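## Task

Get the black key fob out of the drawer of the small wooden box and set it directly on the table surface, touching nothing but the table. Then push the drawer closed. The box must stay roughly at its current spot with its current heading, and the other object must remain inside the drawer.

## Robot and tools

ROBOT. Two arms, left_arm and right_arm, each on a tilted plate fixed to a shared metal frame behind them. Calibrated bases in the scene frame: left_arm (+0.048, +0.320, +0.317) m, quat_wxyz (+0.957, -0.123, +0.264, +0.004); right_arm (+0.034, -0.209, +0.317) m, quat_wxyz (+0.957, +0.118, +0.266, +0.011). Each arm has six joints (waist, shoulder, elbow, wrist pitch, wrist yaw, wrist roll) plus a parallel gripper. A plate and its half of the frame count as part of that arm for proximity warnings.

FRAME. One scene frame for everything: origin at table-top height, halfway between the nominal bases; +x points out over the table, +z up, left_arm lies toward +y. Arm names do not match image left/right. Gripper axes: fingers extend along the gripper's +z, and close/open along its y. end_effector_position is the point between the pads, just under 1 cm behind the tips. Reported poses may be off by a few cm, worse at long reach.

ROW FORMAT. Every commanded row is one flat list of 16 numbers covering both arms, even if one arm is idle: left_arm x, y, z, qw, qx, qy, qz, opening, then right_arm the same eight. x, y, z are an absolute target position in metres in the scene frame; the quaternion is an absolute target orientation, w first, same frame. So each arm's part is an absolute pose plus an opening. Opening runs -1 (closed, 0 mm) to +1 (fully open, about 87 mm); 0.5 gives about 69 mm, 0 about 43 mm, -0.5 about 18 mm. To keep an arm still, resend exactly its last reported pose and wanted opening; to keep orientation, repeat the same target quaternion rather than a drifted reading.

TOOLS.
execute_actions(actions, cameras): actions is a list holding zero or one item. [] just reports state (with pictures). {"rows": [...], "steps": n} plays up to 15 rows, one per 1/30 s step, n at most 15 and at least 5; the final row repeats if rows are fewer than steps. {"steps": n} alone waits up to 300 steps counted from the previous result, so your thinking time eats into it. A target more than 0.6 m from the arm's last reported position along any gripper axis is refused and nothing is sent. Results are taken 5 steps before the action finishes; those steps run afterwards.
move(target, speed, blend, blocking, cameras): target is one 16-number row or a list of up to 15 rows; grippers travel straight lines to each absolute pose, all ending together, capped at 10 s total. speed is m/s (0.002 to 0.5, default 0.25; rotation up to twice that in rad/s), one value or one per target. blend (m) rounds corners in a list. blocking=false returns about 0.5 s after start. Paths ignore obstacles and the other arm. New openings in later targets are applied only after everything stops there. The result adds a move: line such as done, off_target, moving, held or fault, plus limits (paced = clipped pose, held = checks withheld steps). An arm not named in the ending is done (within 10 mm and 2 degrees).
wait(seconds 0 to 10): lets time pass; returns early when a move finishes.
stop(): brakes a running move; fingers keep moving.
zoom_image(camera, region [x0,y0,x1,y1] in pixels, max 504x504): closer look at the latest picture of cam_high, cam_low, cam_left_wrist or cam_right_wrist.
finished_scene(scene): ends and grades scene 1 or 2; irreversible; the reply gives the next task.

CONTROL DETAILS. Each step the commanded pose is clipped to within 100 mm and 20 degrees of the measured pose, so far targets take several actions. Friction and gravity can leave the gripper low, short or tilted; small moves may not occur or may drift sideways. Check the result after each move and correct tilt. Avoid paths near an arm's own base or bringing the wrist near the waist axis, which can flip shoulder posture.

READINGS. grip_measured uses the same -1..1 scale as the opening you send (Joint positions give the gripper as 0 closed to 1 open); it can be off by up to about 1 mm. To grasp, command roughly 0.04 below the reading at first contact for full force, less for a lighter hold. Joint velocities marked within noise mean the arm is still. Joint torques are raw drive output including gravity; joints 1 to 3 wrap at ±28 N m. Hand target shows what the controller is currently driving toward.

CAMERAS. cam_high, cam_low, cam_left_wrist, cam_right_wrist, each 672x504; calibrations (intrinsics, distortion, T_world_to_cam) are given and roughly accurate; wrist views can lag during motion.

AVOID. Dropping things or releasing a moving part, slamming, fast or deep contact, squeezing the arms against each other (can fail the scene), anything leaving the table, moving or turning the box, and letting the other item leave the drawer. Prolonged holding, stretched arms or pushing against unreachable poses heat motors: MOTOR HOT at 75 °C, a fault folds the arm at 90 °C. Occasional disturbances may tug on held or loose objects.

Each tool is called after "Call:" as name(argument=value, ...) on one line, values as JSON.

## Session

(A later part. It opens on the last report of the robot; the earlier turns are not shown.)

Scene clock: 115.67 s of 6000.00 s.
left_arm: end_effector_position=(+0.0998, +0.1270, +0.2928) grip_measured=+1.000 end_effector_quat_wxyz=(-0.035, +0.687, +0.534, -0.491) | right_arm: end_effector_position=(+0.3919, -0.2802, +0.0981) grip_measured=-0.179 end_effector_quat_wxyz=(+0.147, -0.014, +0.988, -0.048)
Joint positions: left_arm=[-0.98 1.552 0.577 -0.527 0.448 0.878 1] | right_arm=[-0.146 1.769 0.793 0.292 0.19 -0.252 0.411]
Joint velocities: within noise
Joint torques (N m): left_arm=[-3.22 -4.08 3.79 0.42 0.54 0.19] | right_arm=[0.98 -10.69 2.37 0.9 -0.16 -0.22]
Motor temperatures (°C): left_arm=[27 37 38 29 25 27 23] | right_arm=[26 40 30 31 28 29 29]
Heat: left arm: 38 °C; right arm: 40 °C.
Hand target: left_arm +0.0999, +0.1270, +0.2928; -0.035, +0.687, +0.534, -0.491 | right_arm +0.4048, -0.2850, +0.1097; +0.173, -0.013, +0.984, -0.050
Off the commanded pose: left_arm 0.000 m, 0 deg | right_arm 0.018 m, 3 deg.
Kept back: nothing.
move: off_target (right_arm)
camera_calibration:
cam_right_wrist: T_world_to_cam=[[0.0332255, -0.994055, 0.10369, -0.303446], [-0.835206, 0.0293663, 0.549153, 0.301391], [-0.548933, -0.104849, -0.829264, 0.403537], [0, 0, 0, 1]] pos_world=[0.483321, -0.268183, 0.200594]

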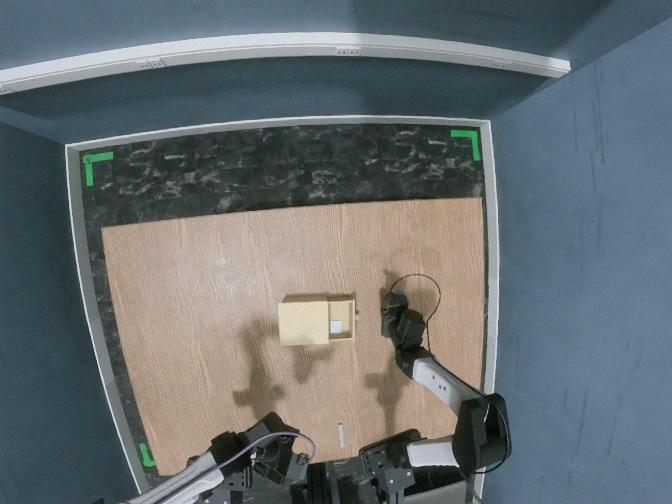

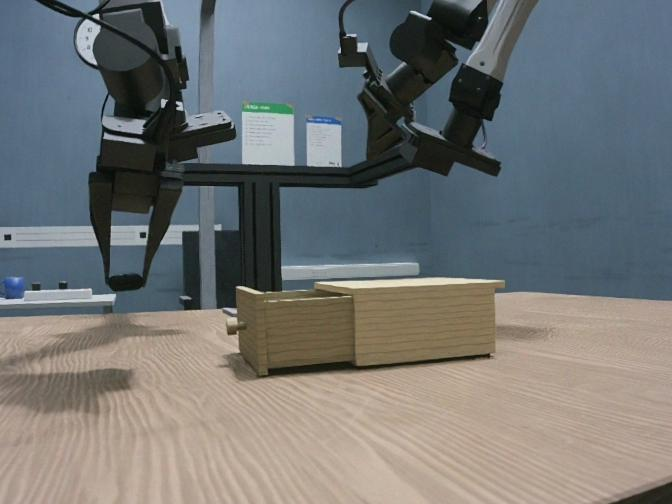

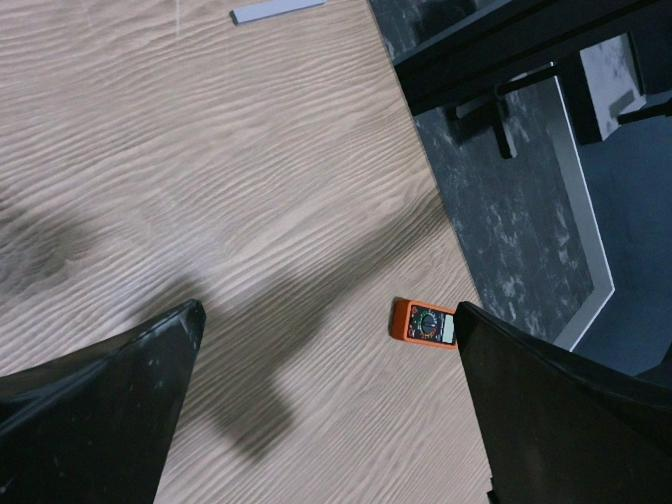

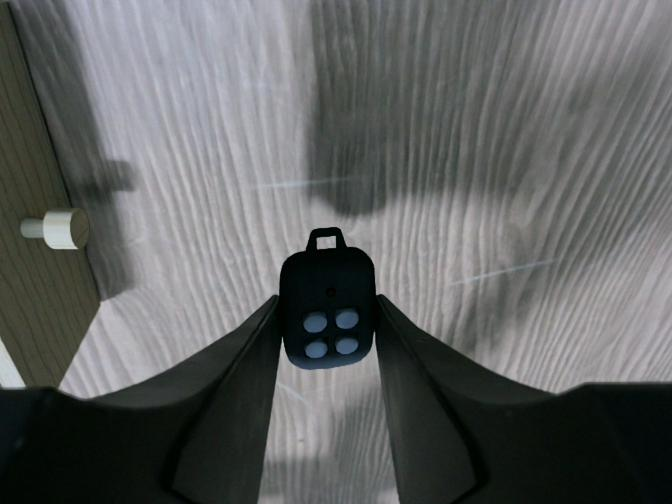

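Call:
move(target=[[0.0998,0.1270,0.2928,-0.035,0.687,0.534,-0.491,1,0.40,-0.284,0.04,0.1734,-0.0131,0.9834,-0.050,-0.35],[0.0998,0.1270,0.2928,-0.035,0.687,0.534,-0.491,1,0.40,-0.284,0.028,0.1734,-0.0131,0.9834,-0.050,-0.35]], speed=[0.08, 0.025], blend=0.004, cameras=["cam_low", "cam_right_wrist"])

Scene clock: 117.53 s of 6000.00 s.
left_arm: end_effector_position=(+0.0998, +0.1270, +0.2928) grip_measured=+1.000 end_effector_quat_wxyz=(-0.035, +0.687, +0.534, -0.491) | right_arm: end_effector_position=(+0.3968, -0.2811, +0.0323) grip_measured=-0.179 end_effector_quat_wxyz=(+0.167, -0.012, +0.985, -0.050)
Joint positions: left_arm=[-0.98 1.552 0.577 -0.527 0.448 0.878 1] | right_arm=[-0.178 2.05 0.871 0.538 0.158 -0.274 0.411]
Joint velocities: within noise
Joint torques (N m): left_arm=[-3.21 -4.05 3.84 0.43 0.54 0.19] | right_arm=[0.76 -6.54 2.81 0.96 -0.11 -0.21]
Motor temperatures (°C): left_arm=[27 37 38 29 25 27 23] | right_arm=[26 40 30 31 28 29 29]
Heat: left arm: 38 °C; right arm: 40 °C.
Hand target: left_arm +0.0999, +0.1270, +0.2928; -0.035, +0.687, +0.534, -0.491 | right_arm +0.3999, -0.2841, +0.0282; +0.173, -0.013, +0.984, -0.050
Off the commanded pose: left_arm 0.000 m, 0 deg | right_arm 0.006 m, 1 deg.
Kept back: nothing.
move: done
camera_calibration:
cam_right_wrist: T_world_to_cam=[[0.0270642, -0.993868, 0.107205, -0.295347], [-0.856459, 0.0322512, 0.515207, 0.351909], [-0.515505, -0.105761, -0.850335, 0.338774], [0, 0, 0, 1]] pos_world=[0.484028, -0.269057, 0.138429]
Images, in order (width x height): cam_low 672x504, cam_right_wrist 672x504.

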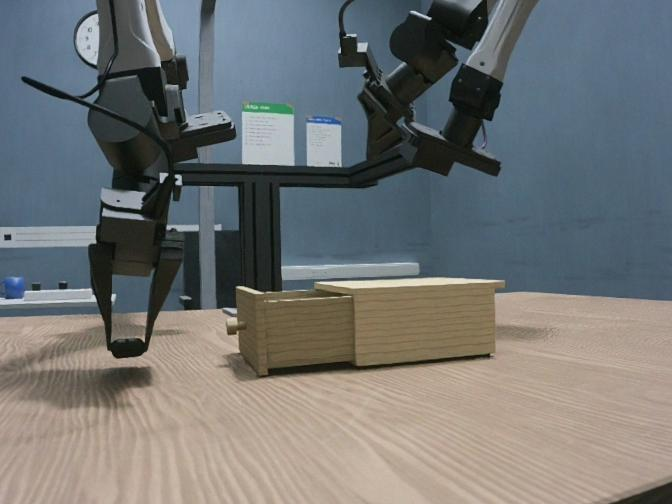

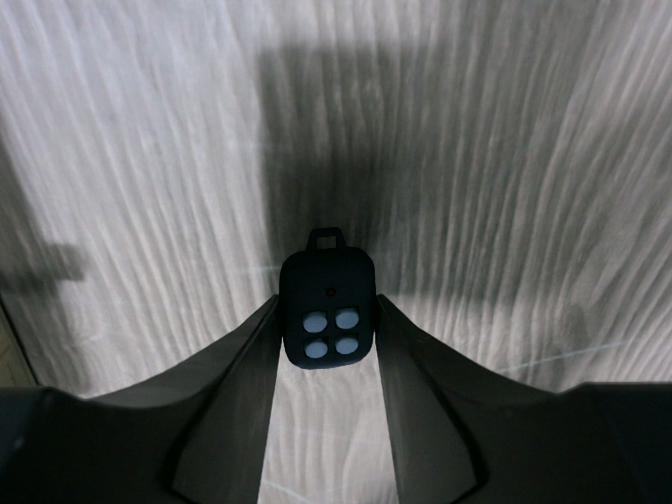

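Call:
move(target=[[0.0998,0.1270,0.2928,-0.035,0.687,0.534,-0.491,1,0.40,-0.284,0.020,0.1734,-0.0131,0.9834,-0.050,-0.35]], speed=0.02, cameras=["cam_low"])

Call:
move(target=[[0.0998,0.1270,0.2928,-0.035,0.687,0.534,-0.491,1,0.40,-0.284,0.014,0.1734,-0.0131,0.9834,-0.050,-0.35]], speed=0.02, cameras=["cam_low"])

Scene clock: 118.50 s of 6000.00 s.
left_arm: end_effector_position=(+0.0998, +0.1270, +0.2928) grip_measured=+1.000 end_effector_quat_wxyz=(-0.035, +0.687, +0.534, -0.491) | right_arm: end_effector_position=(+0.3976, -0.2812, +0.0246) grip_measured=-0.179 end_effector_quat_wxyz=(+0.168, -0.012, +0.984, -0.050)
Joint positions: left_arm=[-0.98 1.552 0.577 -0.527 0.448 0.878 1] | right_arm=[-0.181 2.083 0.889 0.555 0.156 -0.276 0.411]
Joint velocities: within noise
Joint torques (N m): left_arm=[-3.22 -4.07 3.82 0.44 0.54 0.19] | right_arm=[0.85 -6.49 2.63 1.03 -0.11 -0.27]
Motor temperatures (°C): left_arm=[27 37 38 29 25 27 23] | right_arm=[26 40 30 31 28 29 29]
Heat: left arm: 38 °C; right arm: 40 °C.
Hand target: left_arm +0.0999, +0.1270, +0.2928; -0.035, +0.687, +0.534, -0.491 | right_arm +0.3999, -0.2839, +0.0202; +0.173, -0.013, +0.984, -0.050
Off the commanded pose: left_arm 0.000 m, 0 deg | right_arm 0.006 m, 1 deg.
Kept back: nothing.
move: done
Images, in order (width x height): cam_low 672x504.

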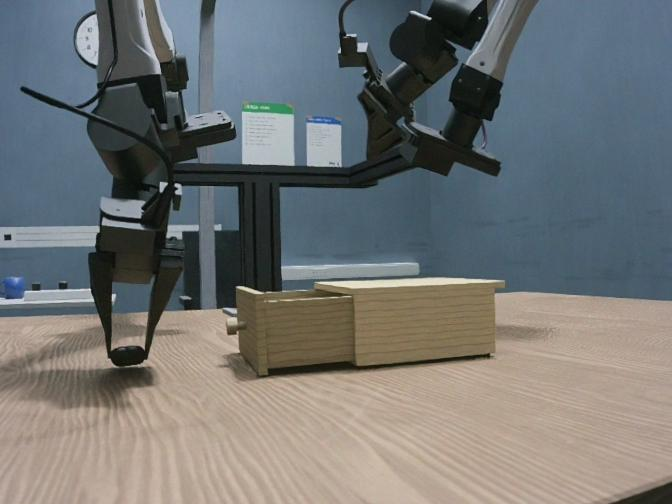

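Scene clock: 119.20 s of 6000.00 s.
left_arm: end_effector_position=(+0.0998, +0.1270, +0.2928) grip_measured=+1.000 end_effector_quat_wxyz=(-0.035, +0.687, +0.534, -0.491) | right_arm: end_effector_position=(+0.3982, -0.2803, +0.0188) grip_measured=-0.179 end_effector_quat_wxyz=(+0.169, -0.013, +0.984, -0.049)
Joint positions: left_arm=[-0.98 1.552 0.577 -0.527 0.448 0.878 1] | right_arm=[-0.181 2.107 0.903 0.567 0.154 -0.277 0.411]
Joint velocities: within noise
Joint torques (N m): left_arm=[-3.19 -4.1 3.79 0.43 0.55 0.2] | right_arm=[0.69 -6.48 2.48 1 -0.11 -0.25]
Motor temperatures (°C): left_arm=[27 37 38 29 25 27 23] | right_arm=[26 40 30 31 28 29 29]
Heat: left arm: 38 °C; right arm: 40 °C.
Hand target: left_arm +0.0999, +0.1270, +0.2928; -0.035, +0.687, +0.534, -0.491 | right_arm +0.3999, -0.2840, +0.0142; +0.173, -0.013, +0.984, -0.050
Off the commanded pose: left_arm 0.000 m, 0 deg | right_arm 0.006 m, 1 deg.
Kept back: nothing.
move: done
Images, in order (width x height): cam_low 672x504.

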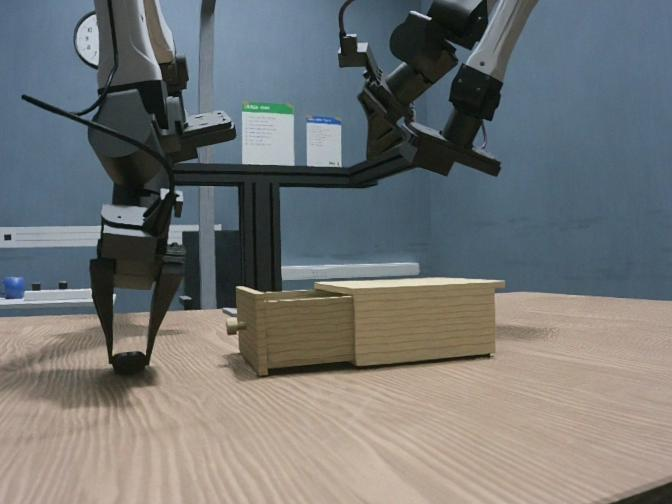

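Call:
move(target=[[0.0998,0.1270,0.2928,-0.035,0.687,0.534,-0.491,1,0.3995,-0.283,0.0105,0.1734,-0.0131,0.9834,-0.050,-0.35]], speed=0.01, cameras=["cam_low"])

Call:
zoom_image(camera="cam_low", region=[70, 300, 190, 410])

Scene clock: 120.13 s of 6000.00 s.
left_arm: end_effector_position=(+0.0998, +0.1270, +0.2928) grip_measured=+1.000 end_effector_quat_wxyz=(-0.035, +0.687, +0.534, -0.491) | right_arm: end_effector_position=(+0.3984, -0.2800, +0.0167) grip_measured=-0.179 end_effector_quat_wxyz=(+0.169, -0.012, +0.984, -0.049)
Joint positions: left_arm=[-0.98 1.552 0.577 -0.527 0.448 0.878 1] | right_arm=[-0.181 2.117 0.906 0.574 0.154 -0.277 0.411]
Joint velocities: within noise
Joint torques (N m): left_arm=[-3.19 -4.05 3.79 0.43 0.54 0.2] | right_arm=[0.87 -6.05 2.58 1.04 -0.13 -0.25]
Motor temperatures (°C): left_arm=[27 37 38 29 25 27 23] | right_arm=[26 40 30 31 28 29 29]
Heat: left arm: 38 °C; right arm: 40 °C.
Hand target: left_arm +0.0999, +0.1270, +0.2928; -0.035, +0.687, +0.534, -0.491 | right_arm +0.3994, -0.2829, +0.0108; +0.173, -0.013, +0.984, -0.050
Off the commanded pose: left_arm 0.000 m, 0 deg | right_arm 0.007 m, 0 deg.
Kept back: nothing.
move: done
Images, in order (width x height): cam_low 672x504.

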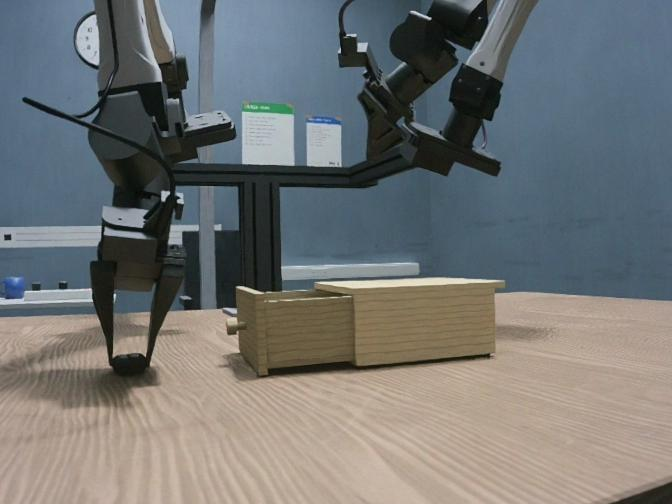

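Scaled by 4.200 from the camera's 672x504 image, which has a finer 960x720 frame.

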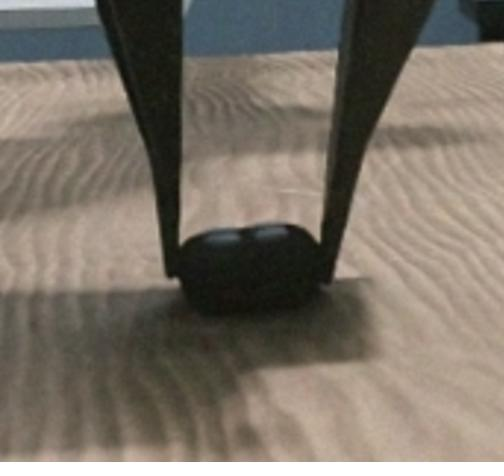

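Call:
move(target=[[0.0998,0.1270,0.2928,-0.035,0.687,0.534,-0.491,1,0.3995,-0.283,0.007,0.1734,-0.0131,0.9834,-0.050,-0.35]], speed=0.01, cameras=["cam_low"])

Call:
move(target=[[0.0998,0.1270,0.2928,-0.035,0.687,0.534,-0.491,1,0.3995,-0.283,0.003,0.1734,-0.0131,0.9834,-0.050,-0.35]], speed=0.01, cameras=["cam_low"])

Call:
zoom_image(camera="cam_low", region=[70, 300, 190, 410])

Scene clock: 121.07 s of 6000.00 s.
left_arm: end_effector_position=(+0.0998, +0.1270, +0.2928) grip_measured=+1.000 end_effector_quat_wxyz=(-0.035, +0.687, +0.534, -0.491) | right_arm: end_effector_position=(+0.3981, -0.2799, +0.0162) grip_measured=-0.179 end_effector_quat_wxyz=(+0.169, -0.013, +0.984, -0.049)
Joint positions: left_arm=[-0.98 1.552 0.577 -0.527 0.448 0.878 1] | right_arm=[-0.181 2.118 0.906 0.575 0.154 -0.278 0.411]
Joint velocities: within noise
Joint torques (N m): left_arm=[-3.22 -4.1 3.81 0.44 0.54 0.2] | right_arm=[0.8 -5.2 3.33 1.07 -0.13 -0.21]
Motor temperatures (°C): left_arm=[27 37 38 29 25 27 23] | right_arm=[26 40 30 31 28 29 29]
Heat: left arm: 38 °C; right arm: 40 °C.
Hand target: left_arm +0.0999, +0.1270, +0.2928; -0.035, +0.687, +0.534, -0.491 | right_arm +0.3993, -0.2829, +0.0075; +0.173, -0.013, +0.984, -0.050
Off the commanded pose: left_arm 0.000 m, 0 deg | right_arm 0.010 m, 0 deg.
Kept back: nothing.
move: done
Images, in order (width x height): cam_low 672x504.

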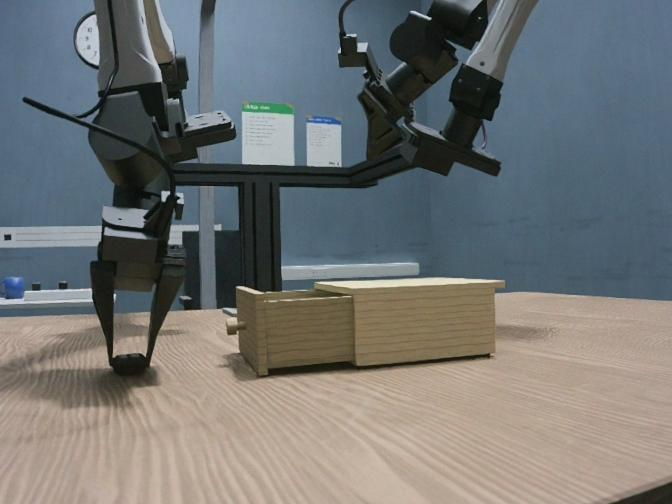

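Scene clock: 121.77 s of 6000.00 s.
left_arm: end_effector_position=(+0.0998, +0.1270, +0.2928) grip_measured=+1.000 end_effector_quat_wxyz=(-0.035, +0.687, +0.534, -0.491) | right_arm: end_effector_position=(+0.3978, -0.2800, +0.0157) grip_measured=-0.179 end_effector_quat_wxyz=(+0.169, -0.013, +0.984, -0.050)
Joint positions: left_arm=[-0.98 1.552 0.577 -0.527 0.448 0.878 1] | right_arm=[-0.181 2.121 0.906 0.578 0.155 -0.278 0.411]
Joint velocities: within noise
Joint torques (N m): left_arm=[-3.17 -4.08 3.84 0.43 0.54 0.19] | right_arm=[0.54 -3.99 4.14 1.16 -0.13 -0.23]
Motor temperatures (°C): left_arm=[27 37 38 29 25 27 23] | right_arm=[26 40 30 31 28 29 29]
Heat: left arm: 38 °C; right arm: 40 °C.
Hand target: left_arm +0.0999, +0.1270, +0.2928; -0.035, +0.687, +0.534, -0.491 | right_arm +0.3989, -0.2829, +0.0038; +0.173, -0.013, +0.984, -0.050
Off the commanded pose: left_arm 0.000 m, 0 deg | right_arm 0.013 m, 0 deg.
Kept back: nothing.
move: off_target (right_arm)
Images, in order (width x height): cam_low 672x504.

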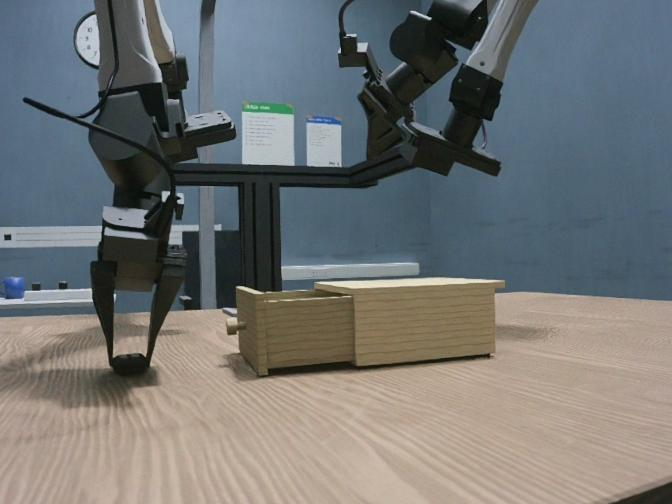

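Scaled by 4.200 from the camera's 672x504 image, which has a finer 960x720 frame.

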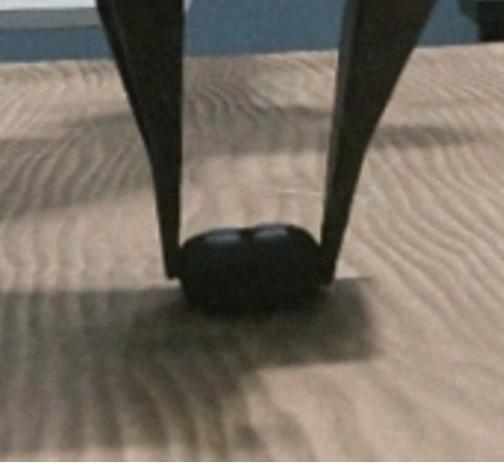

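Call:
move(target=[[0.0998,0.1270,0.2928,-0.035,0.687,0.534,-0.491,1,0.3985,-0.2805,0.009,0.1734,-0.0131,0.9834,-0.050,-0.18]], speed=0.02, cameras=[])

Call:
move(target=[[0.0998,0.1270,0.2928,-0.035,0.687,0.534,-0.491,1,0.3985,-0.2805,0.009,0.1734,-0.0131,0.9834,-0.050,-0.10],[0.0998,0.1270,0.2928,-0.035,0.687,0.534,-0.491,1,0.3985,-0.2805,0.010,0.1734,-0.0131,0.9834,-0.050,0.1]], speed=0.02, cameras=["cam_low", "cam_right_wrist"])

Scene clock: 122.77 s of 6000.00 s.
left_arm: end_effector_position=(+0.0998, +0.1270, +0.2928) grip_measured=+1.000 end_effector_quat_wxyz=(-0.035, +0.687, +0.534, -0.491) | right_arm: end_effector_position=(+0.3978, -0.2800, +0.0157) grip_measured=-0.176 end_effector_quat_wxyz=(+0.169, -0.013, +0.984, -0.050)
Joint positions: left_arm=[-0.98 1.552 0.577 -0.527 0.448 0.878 1] | right_arm=[-0.181 2.121 0.906 0.578 0.155 -0.278 0.412]
Joint velocities: within noise
Joint torques (N m): left_arm=[-3.26 -4.11 3.86 0.44 0.55 0.19] | right_arm=[1.31 -5.79 2.58 1.1 -0.07 -0.21]
Motor temperatures (°C): left_arm=[27 37 38 29 25 27 23] | right_arm=[26 40 30 31 28 29 29]
Heat: left arm: 38 °C; right arm: 40 °C.
Hand target: left_arm +0.0999, +0.1270, +0.2928; -0.035, +0.687, +0.534, -0.491 | right_arm +0.3983, -0.2805, +0.0092; +0.173, -0.013, +0.984, -0.050
Off the commanded pose: left_arm 0.000 m, 0 deg | right_arm 0.007 m, 0 deg.
Kept back: nothing.
move: done
No camera images: "cameras" was empty.

Scene clock: 124.67 s of 6000.00 s.
left_arm: end_effector_position=(+0.0998, +0.1270, +0.2928) grip_measured=+1.000 end_effector_quat_wxyz=(-0.035, +0.687, +0.534, -0.491) | right_arm: end_effector_position=(+0.4000, -0.2827, +0.0161) grip_measured=+0.099 end_effector_quat_wxyz=(+0.173, -0.012, +0.983, -0.056)
Joint positions: left_arm=[-0.98 1.552 0.577 -0.527 0.448 0.878 1] | right_arm=[-0.182 2.122 0.908 0.588 0.165 -0.281 0.55]
Joint velocities: within noise
Joint torques (N m): left_arm=[-3.21 -4.14 3.84 0.43 0.53 0.19] | right_arm=[1.42 -6.35 2.11 0.98 -0.19 -0.12]
Motor temperatures (°C): left_arm=[27 37 38 29 25 27 23] | right_arm=[26 40 30 31 28 29 29]
Heat: left arm: 38 °C; right arm: 40 °C.
Hand target: left_arm +0.0999, +0.1270, +0.2928; -0.035, +0.687, +0.534, -0.491 | right_arm +0.3984, -0.2806, +0.0102; +0.173, -0.013, +0.984, -0.050
Off the commanded pose: left_arm 0.000 m, 0 deg | right_arm 0.007 m, 1 deg.
Kept back: nothing.
move: done
camera_calibration:
cam_right_wrist: T_world_to_cam=[[0.0249768, -0.992379, 0.120667, -0.294256], [-0.86242, 0.0396549, 0.504638, 0.367731], [-0.505577, -0.11667, -0.854857, 0.319429], [0, 0, 0, 1]] pos_world=[0.485984, -0.269328, 0.123003]
Images, in order (width x height): cam_low 672x504, cam_right_wrist 672x504.

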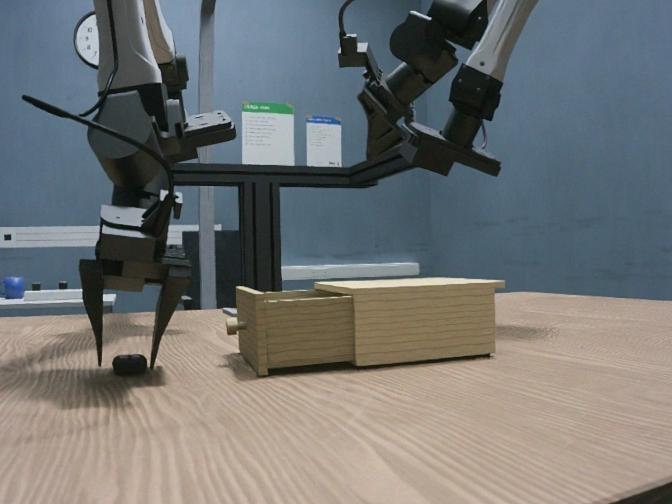

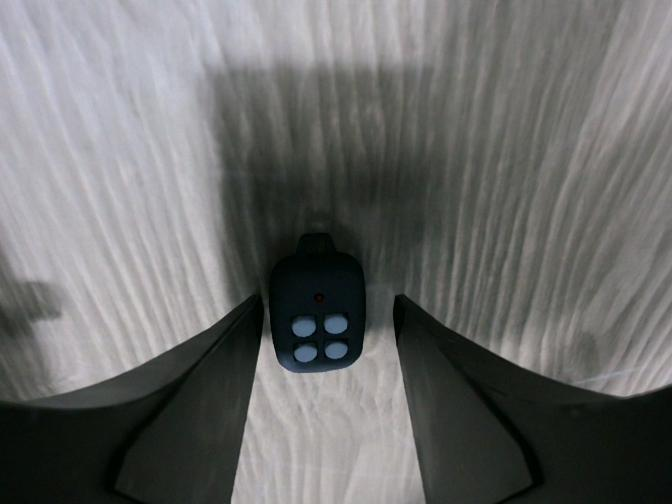

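Call:
move(target=[[0.0998,0.1270,0.2928,-0.035,0.687,0.534,-0.491,1,0.402,-0.279,0.030,0.1734,-0.0131,0.9834,-0.050,0.15],[0.0998,0.1270,0.2928,-0.035,0.687,0.534,-0.491,1,0.405,-0.279,0.14,0.1734,-0.0131,0.9834,-0.050,0.15]], speed=[0.05,0.12], cameras=["cam_low", "cam_right_wrist", "cam_high"])

Scene clock: 126.87 s of 6000.00 s.
left_arm: end_effector_position=(+0.0998, +0.1270, +0.2928) grip_measured=+1.000 end_effector_quat_wxyz=(-0.035, +0.687, +0.534, -0.491) | right_arm: end_effector_position=(+0.4011, -0.2796, +0.1307) grip_measured=+0.150 end_effector_quat_wxyz=(+0.165, -0.017, +0.985, -0.047)
Joint positions: left_arm=[-0.98 1.552 0.577 -0.527 0.448 0.878 1] | right_arm=[-0.127 1.64 0.775 0.213 0.194 -0.251 0.575]
Joint velocities: within noise
Joint torques (N m): left_arm=[-3.22 -4.11 3.79 0.44 0.54 0.19] | right_arm=[2.44 -9.81 3.19 0.7 0.06 -0.03]
Motor temperatures (°C): left_arm=[27 37 38 29 25 27 23] | right_arm=[26 40 30 31 28 29 29]
Heat: left arm: 38 °C; right arm: 40 °C.
Hand target: left_arm +0.0999, +0.1270, +0.2928; -0.035, +0.687, +0.534, -0.491 | right_arm +0.4050, -0.2791, +0.1397; +0.174, -0.013, +0.983, -0.050
Off the commanded pose: left_arm 0.000 m, 0 deg | right_arm 0.010 m, 1 deg.
Kept back: nothing.
move: done
camera_calibration:
cam_right_wrist: T_world_to_cam=[[0.0373464, -0.993875, 0.104013, -0.308234], [-0.853918, 0.0223254, 0.519929, 0.300525], [-0.519066, -0.108236, -0.847853, 0.425186], [0, 0, 0, 1]] pos_world=[0.488835, -0.267035, 0.236304]
Images, in order (width x height): cam_high 672x504, cam_low 672x504, cam_right_wrist 672x504.

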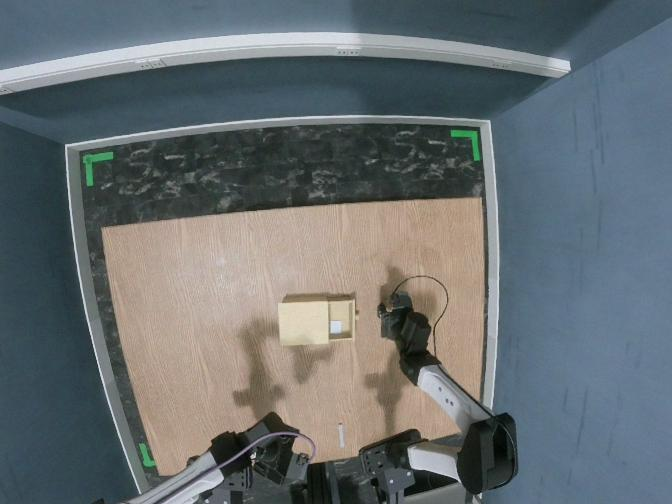

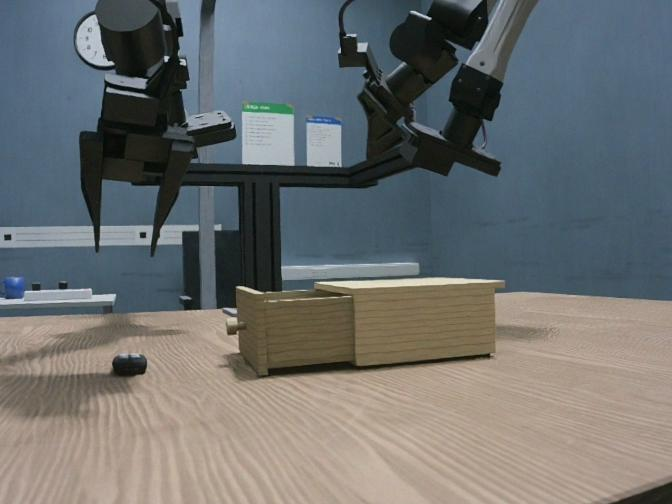

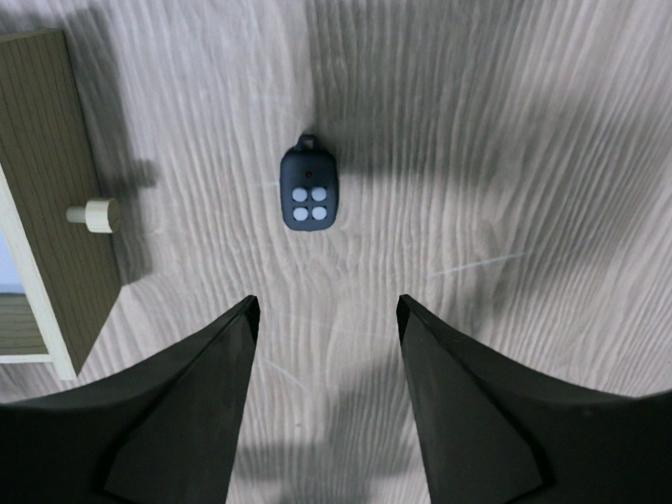

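Call:
move(target=[[0.0998,0.1270,0.2928,-0.035,0.687,0.534,-0.491,1,0.400,-0.215,0.14,0.1305,0,0.9914,0,-1],[0.0998,0.1270,0.2928,-0.035,0.687,0.534,-0.491,1,0.399,-0.215,0.045,0.1305,0,0.9914,0,-1]], speed=0.1, blend=0.01, cameras=["cam_low", "cam_right_wrist"])

Scene clock: 130.17 s of 6000.00 s.
left_arm: end_effector_position=(+0.0998, +0.1270, +0.2928) grip_measured=+1.000 end_effector_quat_wxyz=(-0.035, +0.687, +0.534, -0.491) | right_arm: end_effector_position=(+0.3960, -0.2131, +0.0499) grip_measured=-0.973 end_effector_quat_wxyz=(+0.126, +0.001, +0.992, -0.001)
Joint positions: left_arm=[-0.98 1.552 0.577 -0.527 0.448 0.878 1] | right_arm=[-0.023 2.006 0.916 0.329 0.202 -0.117 0.013]
Joint velocities: within noise
Joint torques (N m): left_arm=[-3.21 -4.1 3.82 0.44 0.55 0.18] | right_arm=[1.74 -6.57 3.25 0.8 -0.13 -0.25]
Motor temperatures (°C): left_arm=[27 37 38 29 25 27 23] | right_arm=[26 40 30 31 28 29 29]
Heat: left arm: 38 °C; right arm: 40 °C.
Hand target: left_arm +0.0999, +0.1270, +0.2928; -0.035, +0.687, +0.534, -0.491 | right_arm +0.3989, -0.2151, +0.0451; +0.130, +0.000, +0.991, +0.000
Off the commanded pose: left_arm 0.000 m, 0 deg | right_arm 0.006 m, 1 deg.
Kept back: nothing.
move: done
camera_calibration:
cam_right_wrist: T_world_to_cam=[[0.0187315, -0.999806, 0.00609644, -0.222526], [-0.810422, -0.0116118, 0.585732, 0.308877], [-0.585547, -0.0159123, -0.810482, 0.405385], [0, 0, 0, 1]] pos_world=[0.491861, -0.212445, 0.148995]
Images, in order (width x height): cam_low 672x504, cam_right_wrist 672x504.

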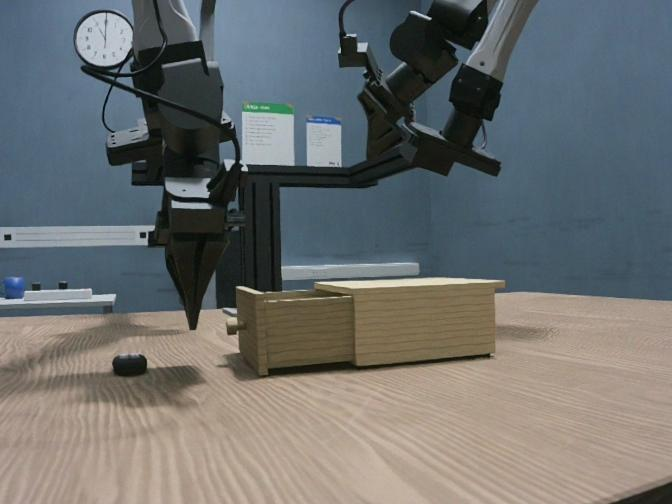

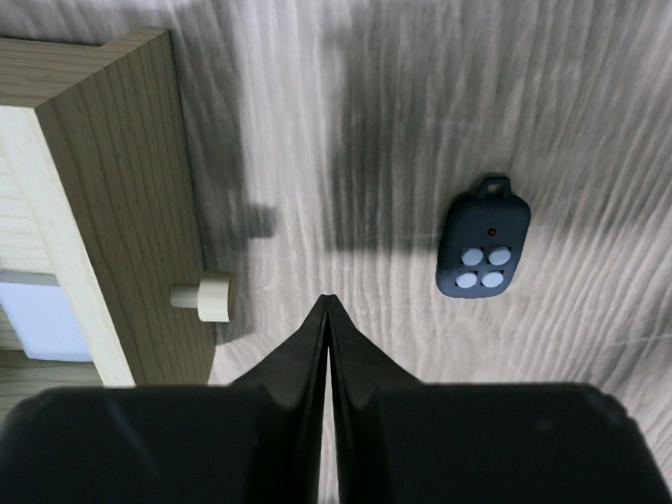

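Call:
move(target=[[0.0998,0.1270,0.2928,-0.035,0.687,0.534,-0.491,1,0.399,-0.210,0.035,0.1305,0,0.9914,0,-1],[0.0998,0.1270,0.2928,-0.035,0.687,0.534,-0.491,1,0.399,-0.165,0.035,0.1305,0,0.9914,0,-1]], speed=0.05, cameras=["cam_low", "cam_right_wrist"])

Scene clock: 131.93 s of 6000.00 s.
left_arm: end_effector_position=(+0.0998, +0.1270, +0.2928) grip_measured=+1.000 end_effector_quat_wxyz=(-0.035, +0.687, +0.534, -0.491) | right_arm: end_effector_position=(+0.3963, -0.1845, +0.0388) grip_measured=-0.973 end_effector_quat_wxyz=(+0.125, +0.001, +0.992, -0.024)
Joint positions: left_arm=[-0.98 1.552 0.577 -0.527 0.448 0.878 1] | right_arm=[0.069 2.086 0.954 0.357 0.314 -0.056 0.013]
Joint velocities: within noise
Joint torques (N m): left_arm=[-3.21 -4.07 3.82 0.43 0.55 0.19] | right_arm=[5.79 -6.34 3.32 0.75 -0.3 0.09]
Motor temperatures (°C): left_arm=[27 37 38 29 25 27 23] | right_arm=[26 40 30 31 28 29 29]
Heat: left arm: 38 °C; right arm: 40 °C.
Hand target: left_arm +0.0999, +0.1270, +0.2928; -0.035, +0.687, +0.534, -0.491 | right_arm +0.3986, -0.1652, +0.0359; +0.130, +0.000, +0.991, +0.000
Off the commanded pose: left_arm 0.000 m, 0 deg | right_arm 0.020 m, 3 deg.
Kept back: nothing.
move: off_target (right_arm)
camera_calibration:
cam_right_wrist: T_world_to_cam=[[0.0118587, -0.99862, 0.0511613, -0.192667], [-0.809671, 0.0204341, 0.586528, 0.321631], [-0.586764, -0.0483793, -0.808312, 0.391423], [0, 0, 0, 1]] pos_world=[0.492373, -0.180037, 0.137603]
Images, in order (width x height): cam_low 672x504, cam_right_wrist 672x504.

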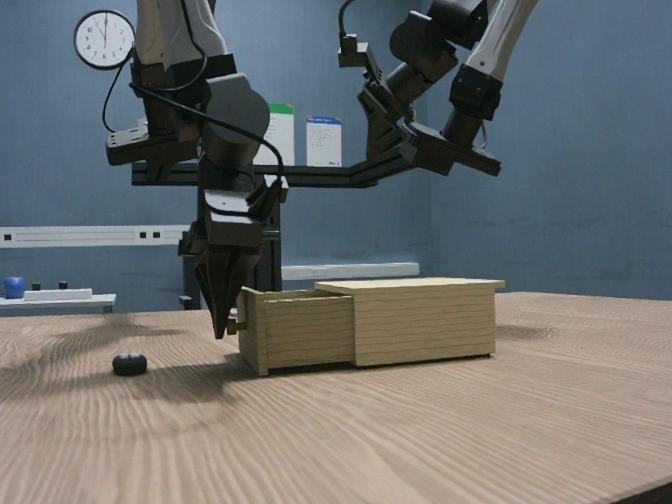

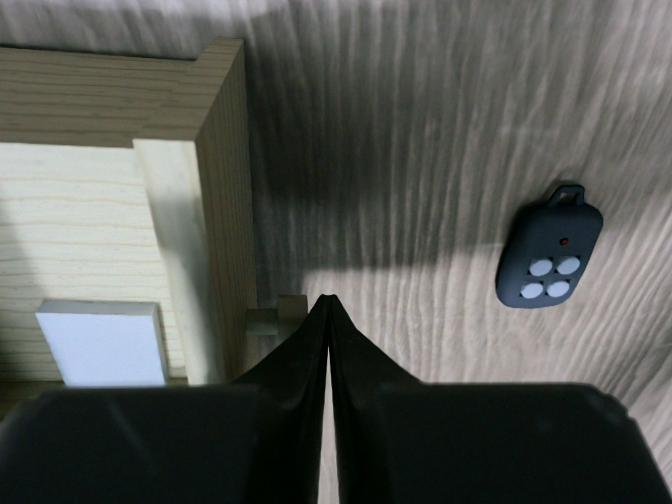

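Call:
move(target=[[0.0998,0.1270,0.2928,-0.035,0.687,0.534,-0.491,1,0.398,-0.145,0.037,0.1305,0,0.9914,0,-1]], speed=0.04, cameras=["cam_low", "cam_high"])

Scene clock: 132.97 s of 6000.00 s.
left_arm: end_effector_position=(+0.0998, +0.1270, +0.2928) grip_measured=+1.000 end_effector_quat_wxyz=(-0.035, +0.687, +0.534, -0.491) | right_arm: end_effector_position=(+0.3972, -0.1718, +0.0409) grip_measured=-0.973 end_effector_quat_wxyz=(+0.129, +0.004, +0.991, -0.038)
Joint positions: left_arm=[-0.98 1.552 0.577 -0.527 0.448 0.878 1] | right_arm=[0.117 2.099 0.963 0.357 0.375 -0.02 0.013]
Joint velocities: within noise
Joint torques (N m): left_arm=[-3.22 -4.07 3.81 0.43 0.53 0.2] | right_arm=[6.78 -6.08 3.59 0.65 -0.48 0.11]
Motor temperatures (°C): left_arm=[27 37 38 29 25 27 23] | right_arm=[26 39 30 31 28 29 28]
Heat: left arm: 38 °C; right arm: 39 °C.
Hand target: left_arm +0.0999, +0.1270, +0.2928; -0.035, +0.687, +0.534, -0.491 | right_arm +0.3971, -0.1456, +0.0384; +0.130, +0.000, +0.992, +0.000
Off the commanded pose: left_arm 0.000 m, 0 deg | right_arm 0.027 m, 4 deg.
Kept back: nothing.
move: off_target (right_arm)
Images, in order (width x height): cam_high 672x504, cam_low 672x504.

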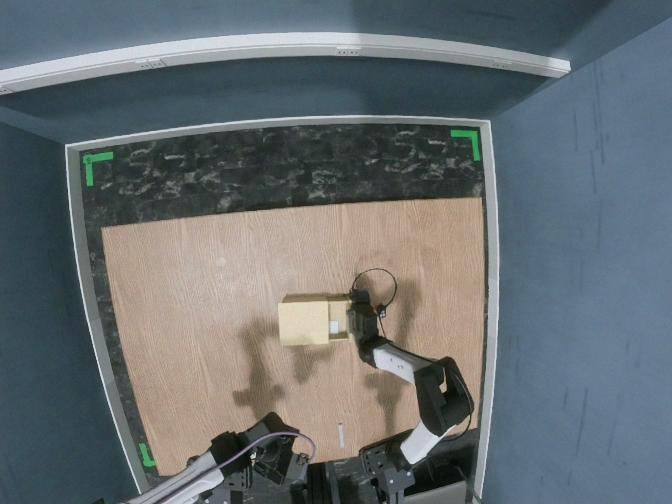

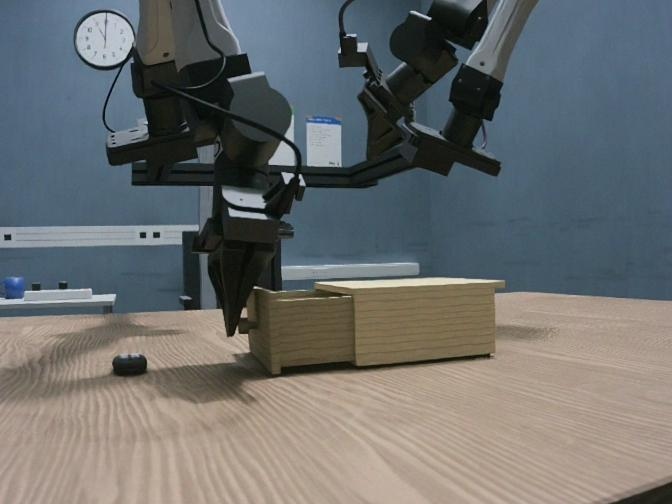

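Call:
move(target=[[0.0998,0.1270,0.2928,-0.035,0.687,0.534,-0.491,1,0.398,-0.110,0.037,0.1305,0,0.9914,0,-1]], speed=0.04, cameras=["cam_low", "cam_high"])

Scene clock: 134.37 s of 6000.00 s.
left_arm: end_effector_position=(+0.0998, +0.1270, +0.2928) grip_measured=+1.000 end_effector_quat_wxyz=(-0.035, +0.687, +0.534, -0.491) | right_arm: end_effector_position=(+0.3983, -0.1447, +0.0421) grip_measured=-0.974 end_effector_quat_wxyz=(+0.129, +0.004, +0.990, -0.052)
Joint positions: left_arm=[-0.98 1.552 0.577 -0.527 0.448 0.878 1] | right_arm=[0.2 2.137 1.006 0.326 0.462 0.041 0.013]
Joint velocities: within noise
Joint torques (N m): left_arm=[-3.22 -4.03 3.78 0.44 0.54 0.19] | right_arm=[7.73 -5.91 3.9 0.67 -0.72 0.19]
Motor temperatures (°C): left_arm=[27 37 38 29 25 27 23] | right_arm=[26 39 30 31 28 29 28]
Heat: left arm: 38 °C; right arm: 39 °C.
Hand target: left_arm +0.0999, +0.1270, +0.2928; -0.035, +0.687, +0.534, -0.491 | right_arm +0.3965, -0.1111, +0.0393; +0.129, +0.000, +0.992, -0.001
Off the commanded pose: left_arm 0.000 m, 0 deg | right_arm 0.035 m, 6 deg.
Kept back: nothing.
move: off_target (right_arm)
Images, in order (width x height): cam_high 672x504, cam_low 672x504.

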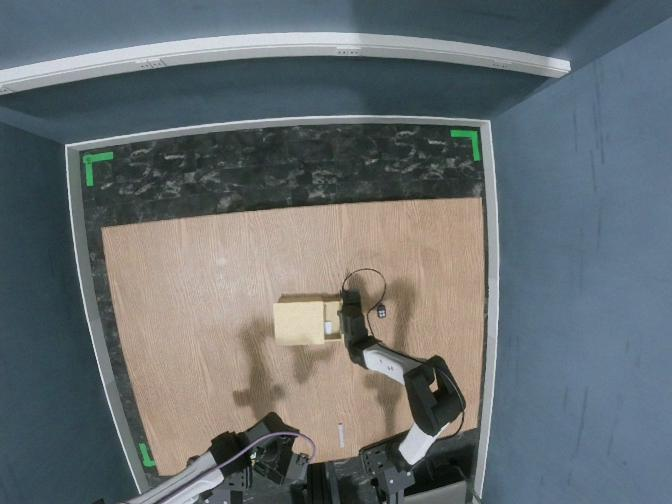

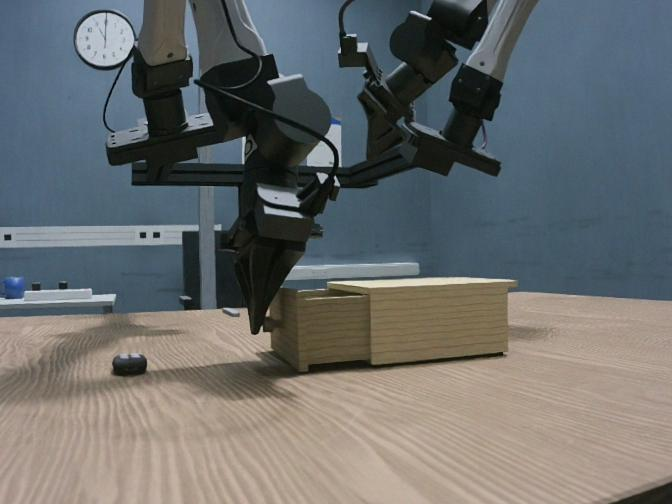

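Call:
move(target=[[0.0998,0.1270,0.2928,-0.035,0.687,0.534,-0.491,1,0.398,-0.160,0.040,0.1305,0,0.9914,0,-1]], speed=0.06, cameras=[])

Call:
move(target=[[0.34,0.27,0.25,0,0,0.9914,-0.1305,-1,0.398,-0.160,0.040,0.1305,0,0.9914,0,-1]], speed=0.2)

Scene clock: 136.47 s of 6000.00 s.
left_arm: end_effector_position=(+0.0998, +0.1270, +0.2928) grip_measured=+1.000 end_effector_quat_wxyz=(-0.035, +0.687, +0.534, -0.491) | right_arm: end_effector_position=(+0.3825, -0.1559, +0.0303) grip_measured=-0.974 end_effector_quat_wxyz=(+0.108, -0.005, +0.994, -0.004)
Joint positions: left_arm=[-0.98 1.552 0.577 -0.527 0.448 0.878 1] | right_arm=[0.121 2.137 0.967 0.344 0.309 -0.013 0.013]
Joint velocities: within noise
Joint torques (N m): left_arm=[-3.21 -4.05 3.78 0.44 0.54 0.2] | right_arm=[2.85 -10.82 1.24 0.7 -0.11 -0.22]
Motor temperatures (°C): left_arm=[27 37 38 29 25 27 23] | right_arm=[26 40 30 31 28 29 28]
Heat: left arm: 38 °C; right arm: 40 °C.
Hand target: left_arm +0.0999, +0.1270, +0.2928; -0.035, +0.687, +0.534, -0.491 | right_arm +0.3979, -0.1601, +0.0399; +0.130, +0.000, +0.991, +0.000
Off the commanded pose: left_arm 0.000 m, 0 deg | right_arm 0.019 m, 3 deg.
Kept back: nothing.
move: off_target (right_arm)
No camera images: "cameras" was empty.

Scene clock: 141.63 s of 6000.00 s.
left_arm: end_effector_position=(+0.3331, +0.2662, +0.2525) grip_measured=-0.993 end_effector_quat_wxyz=(-0.004, +0.009, +0.990, -0.141) | right_arm: end_effector_position=(+0.3828, -0.1555, +0.0303) grip_measured=-0.974 end_effector_quat_wxyz=(+0.109, -0.006, +0.994, -0.003)
Joint positions: left_arm=[-0.229 1.319 0.864 -0.602 -0.065 -0.11 0.003] | right_arm=[0.121 2.137 0.967 0.346 0.306 -0.014 0.013]
Joint velocities: within noise
Joint torques (N m): left_arm=[-1.17 -5.26 6.43 0.72 0.01 0.1] | right_arm=[2.78 -10.84 1.33 0.71 -0.11 -0.23]
Motor temperatures (°C): left_arm=[27 38 38 28 25 27 23] | right_arm=[26 41 30 31 28 29 28]
Heat: left arm: 38 °C; right arm: 41 °C.
Hand target: left_arm +0.3399, +0.2700, +0.2501; +0.000, +0.000, +0.991, -0.131 | right_arm +0.3979, -0.1600, +0.0398; +0.131, +0.000, +0.991, +0.000
Off the commanded pose: left_arm 0.008 m, 2 deg | right_arm 0.019 m, 3 deg.
Kept back: nothing.
move: off_target (right_arm)
camera_calibration:
cam_left_wrist: T_world_to_cam=[[-0.0191454, -0.963232, 0.267988, 0.193177], [-0.652729, 0.215077, 0.726421, 0.00141753], [-0.75735, -0.161016, -0.632847, 0.595825], [0, 0, 0, 1]] pos_world=[0.455871, 0.281706, 0.324267]
cam_right_wrist: T_world_to_cam=[[0.0310056, -0.999478, 0.00906801, -0.169314], [-0.789144, -0.0189107, 0.613917, 0.300252], [-0.613425, -0.0261908, -0.789319, 0.391171], [0, 0, 0, 1]] pos_world=[0.482146, -0.153302, 0.125964]

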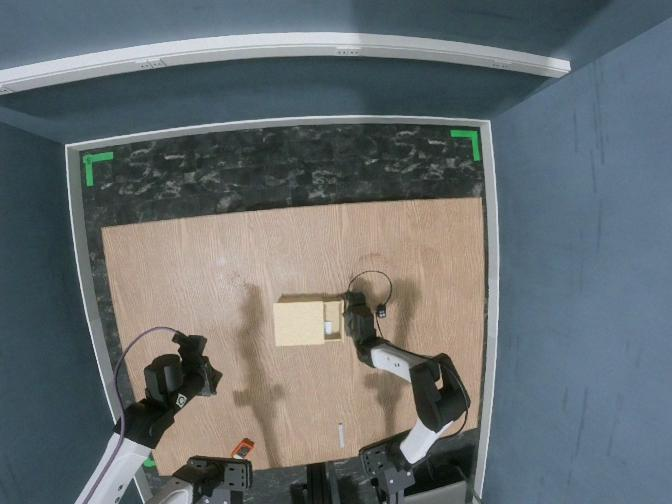

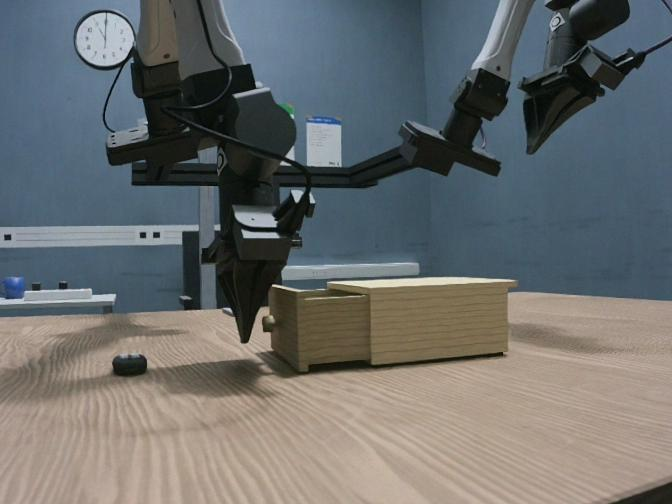

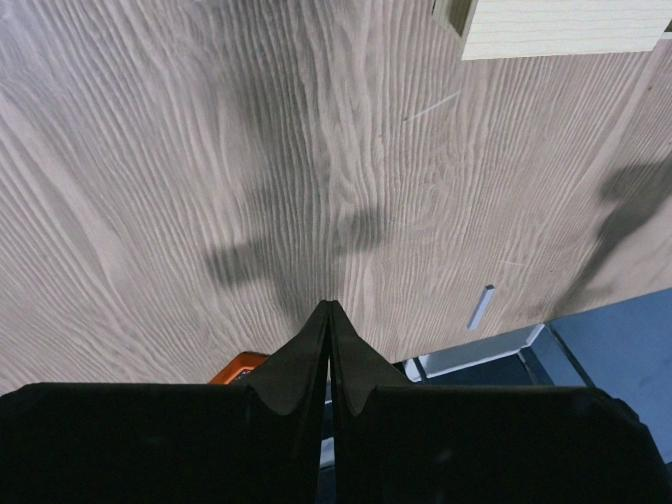

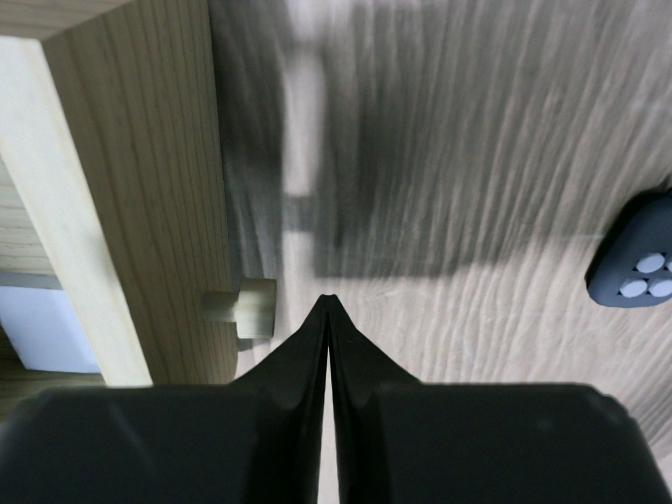

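Call:
move(target=[[0.395,0.19,0.14,0,0,0.9914,-0.1305,-1,0.398,-0.160,0.040,0.1305,0,0.9914,0,-1],[0.395,0.18,0.07,0,0,0.9914,-0.1305,-1,0.398,-0.160,0.040,0.1305,0,0.9914,0,-1]], speed=0.12, blend=0.02, cameras=["cam_low", "cam_high", "cam_left_wrist"])

Scene clock: 144.27 s of 6000.00 s.
left_arm: end_effector_position=(+0.3916, +0.1773, +0.0757) grip_measured=-0.993 end_effector_quat_wxyz=(-0.003, +0.002, +0.991, -0.133) | right_arm: end_effector_position=(+0.3828, -0.1555, +0.0303) grip_measured=-0.974 end_effector_quat_wxyz=(+0.109, -0.006, +0.994, -0.003)
Joint positions: left_arm=[-0.274 2.125 1.193 -0.127 -0.105 -0.164 0.003] | right_arm=[0.121 2.137 0.967 0.346 0.306 -0.014 0.013]
Joint velocities: within noise
Joint torques (N m): left_arm=[-3.3 -8.58 3.86 0.77 0.13 0.26] | right_arm=[2.84 -10.92 1.33 0.72 -0.09 -0.26]
Motor temperatures (°C): left_arm=[27 38 38 28 25 27 23] | right_arm=[26 41 30 31 28 29 28]
Heat: left arm: 38 °C; right arm: 41 °C.
Hand target: left_arm +0.3948, +0.1801, +0.0701; +0.000, +0.000, +0.991, -0.130 | right_arm +0.3979, -0.1601, +0.0398; +0.130, +0.000, +0.991, +0.000
Off the commanded pose: left_arm 0.007 m, 1 deg | right_arm 0.019 m, 3 deg.
Kept back: nothing.
move: off_target (right_arm)
camera_calibration:
cam_left_wrist: T_world_to_cam=[[-0.00506979, -0.967931, 0.251165, 0.152618], [-0.655194, 0.192961, 0.730402, 0.191721], [-0.755444, -0.160859, -0.635161, 0.5133], [0, 0, 0, 1]] pos_world=[0.514158, 0.193298, 0.147662]
Images, in order (width x height): cam_high 672x504, cam_low 672x504, cam_left_wrist 672x504.

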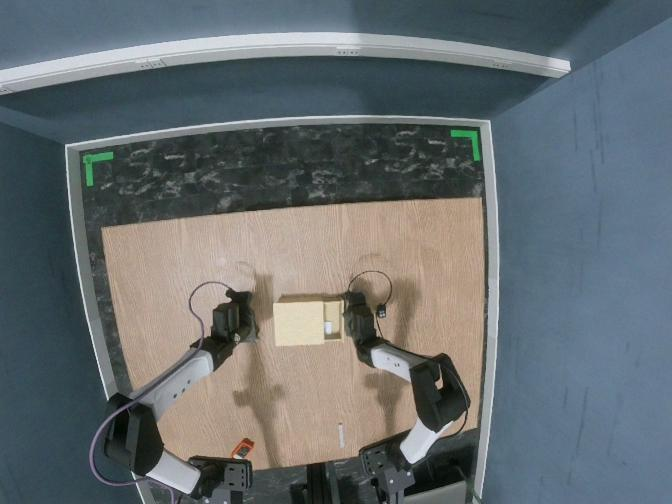

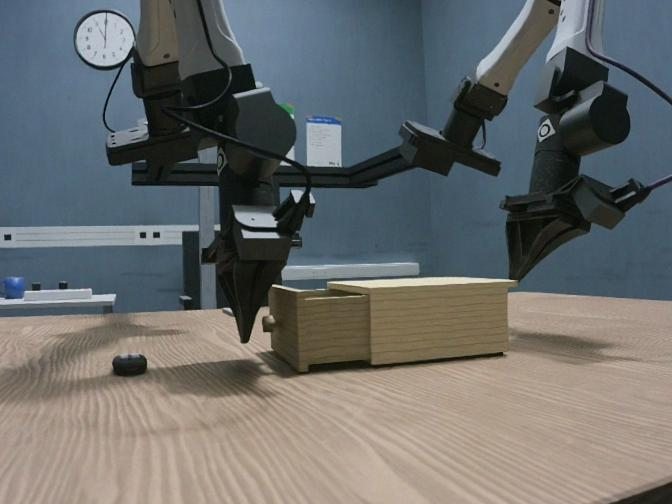

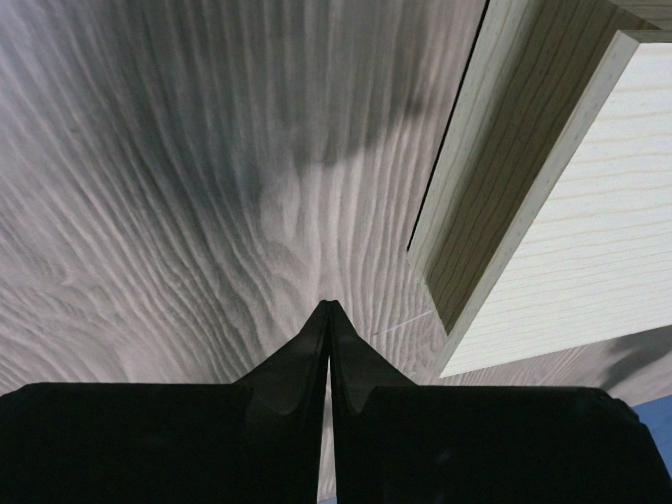

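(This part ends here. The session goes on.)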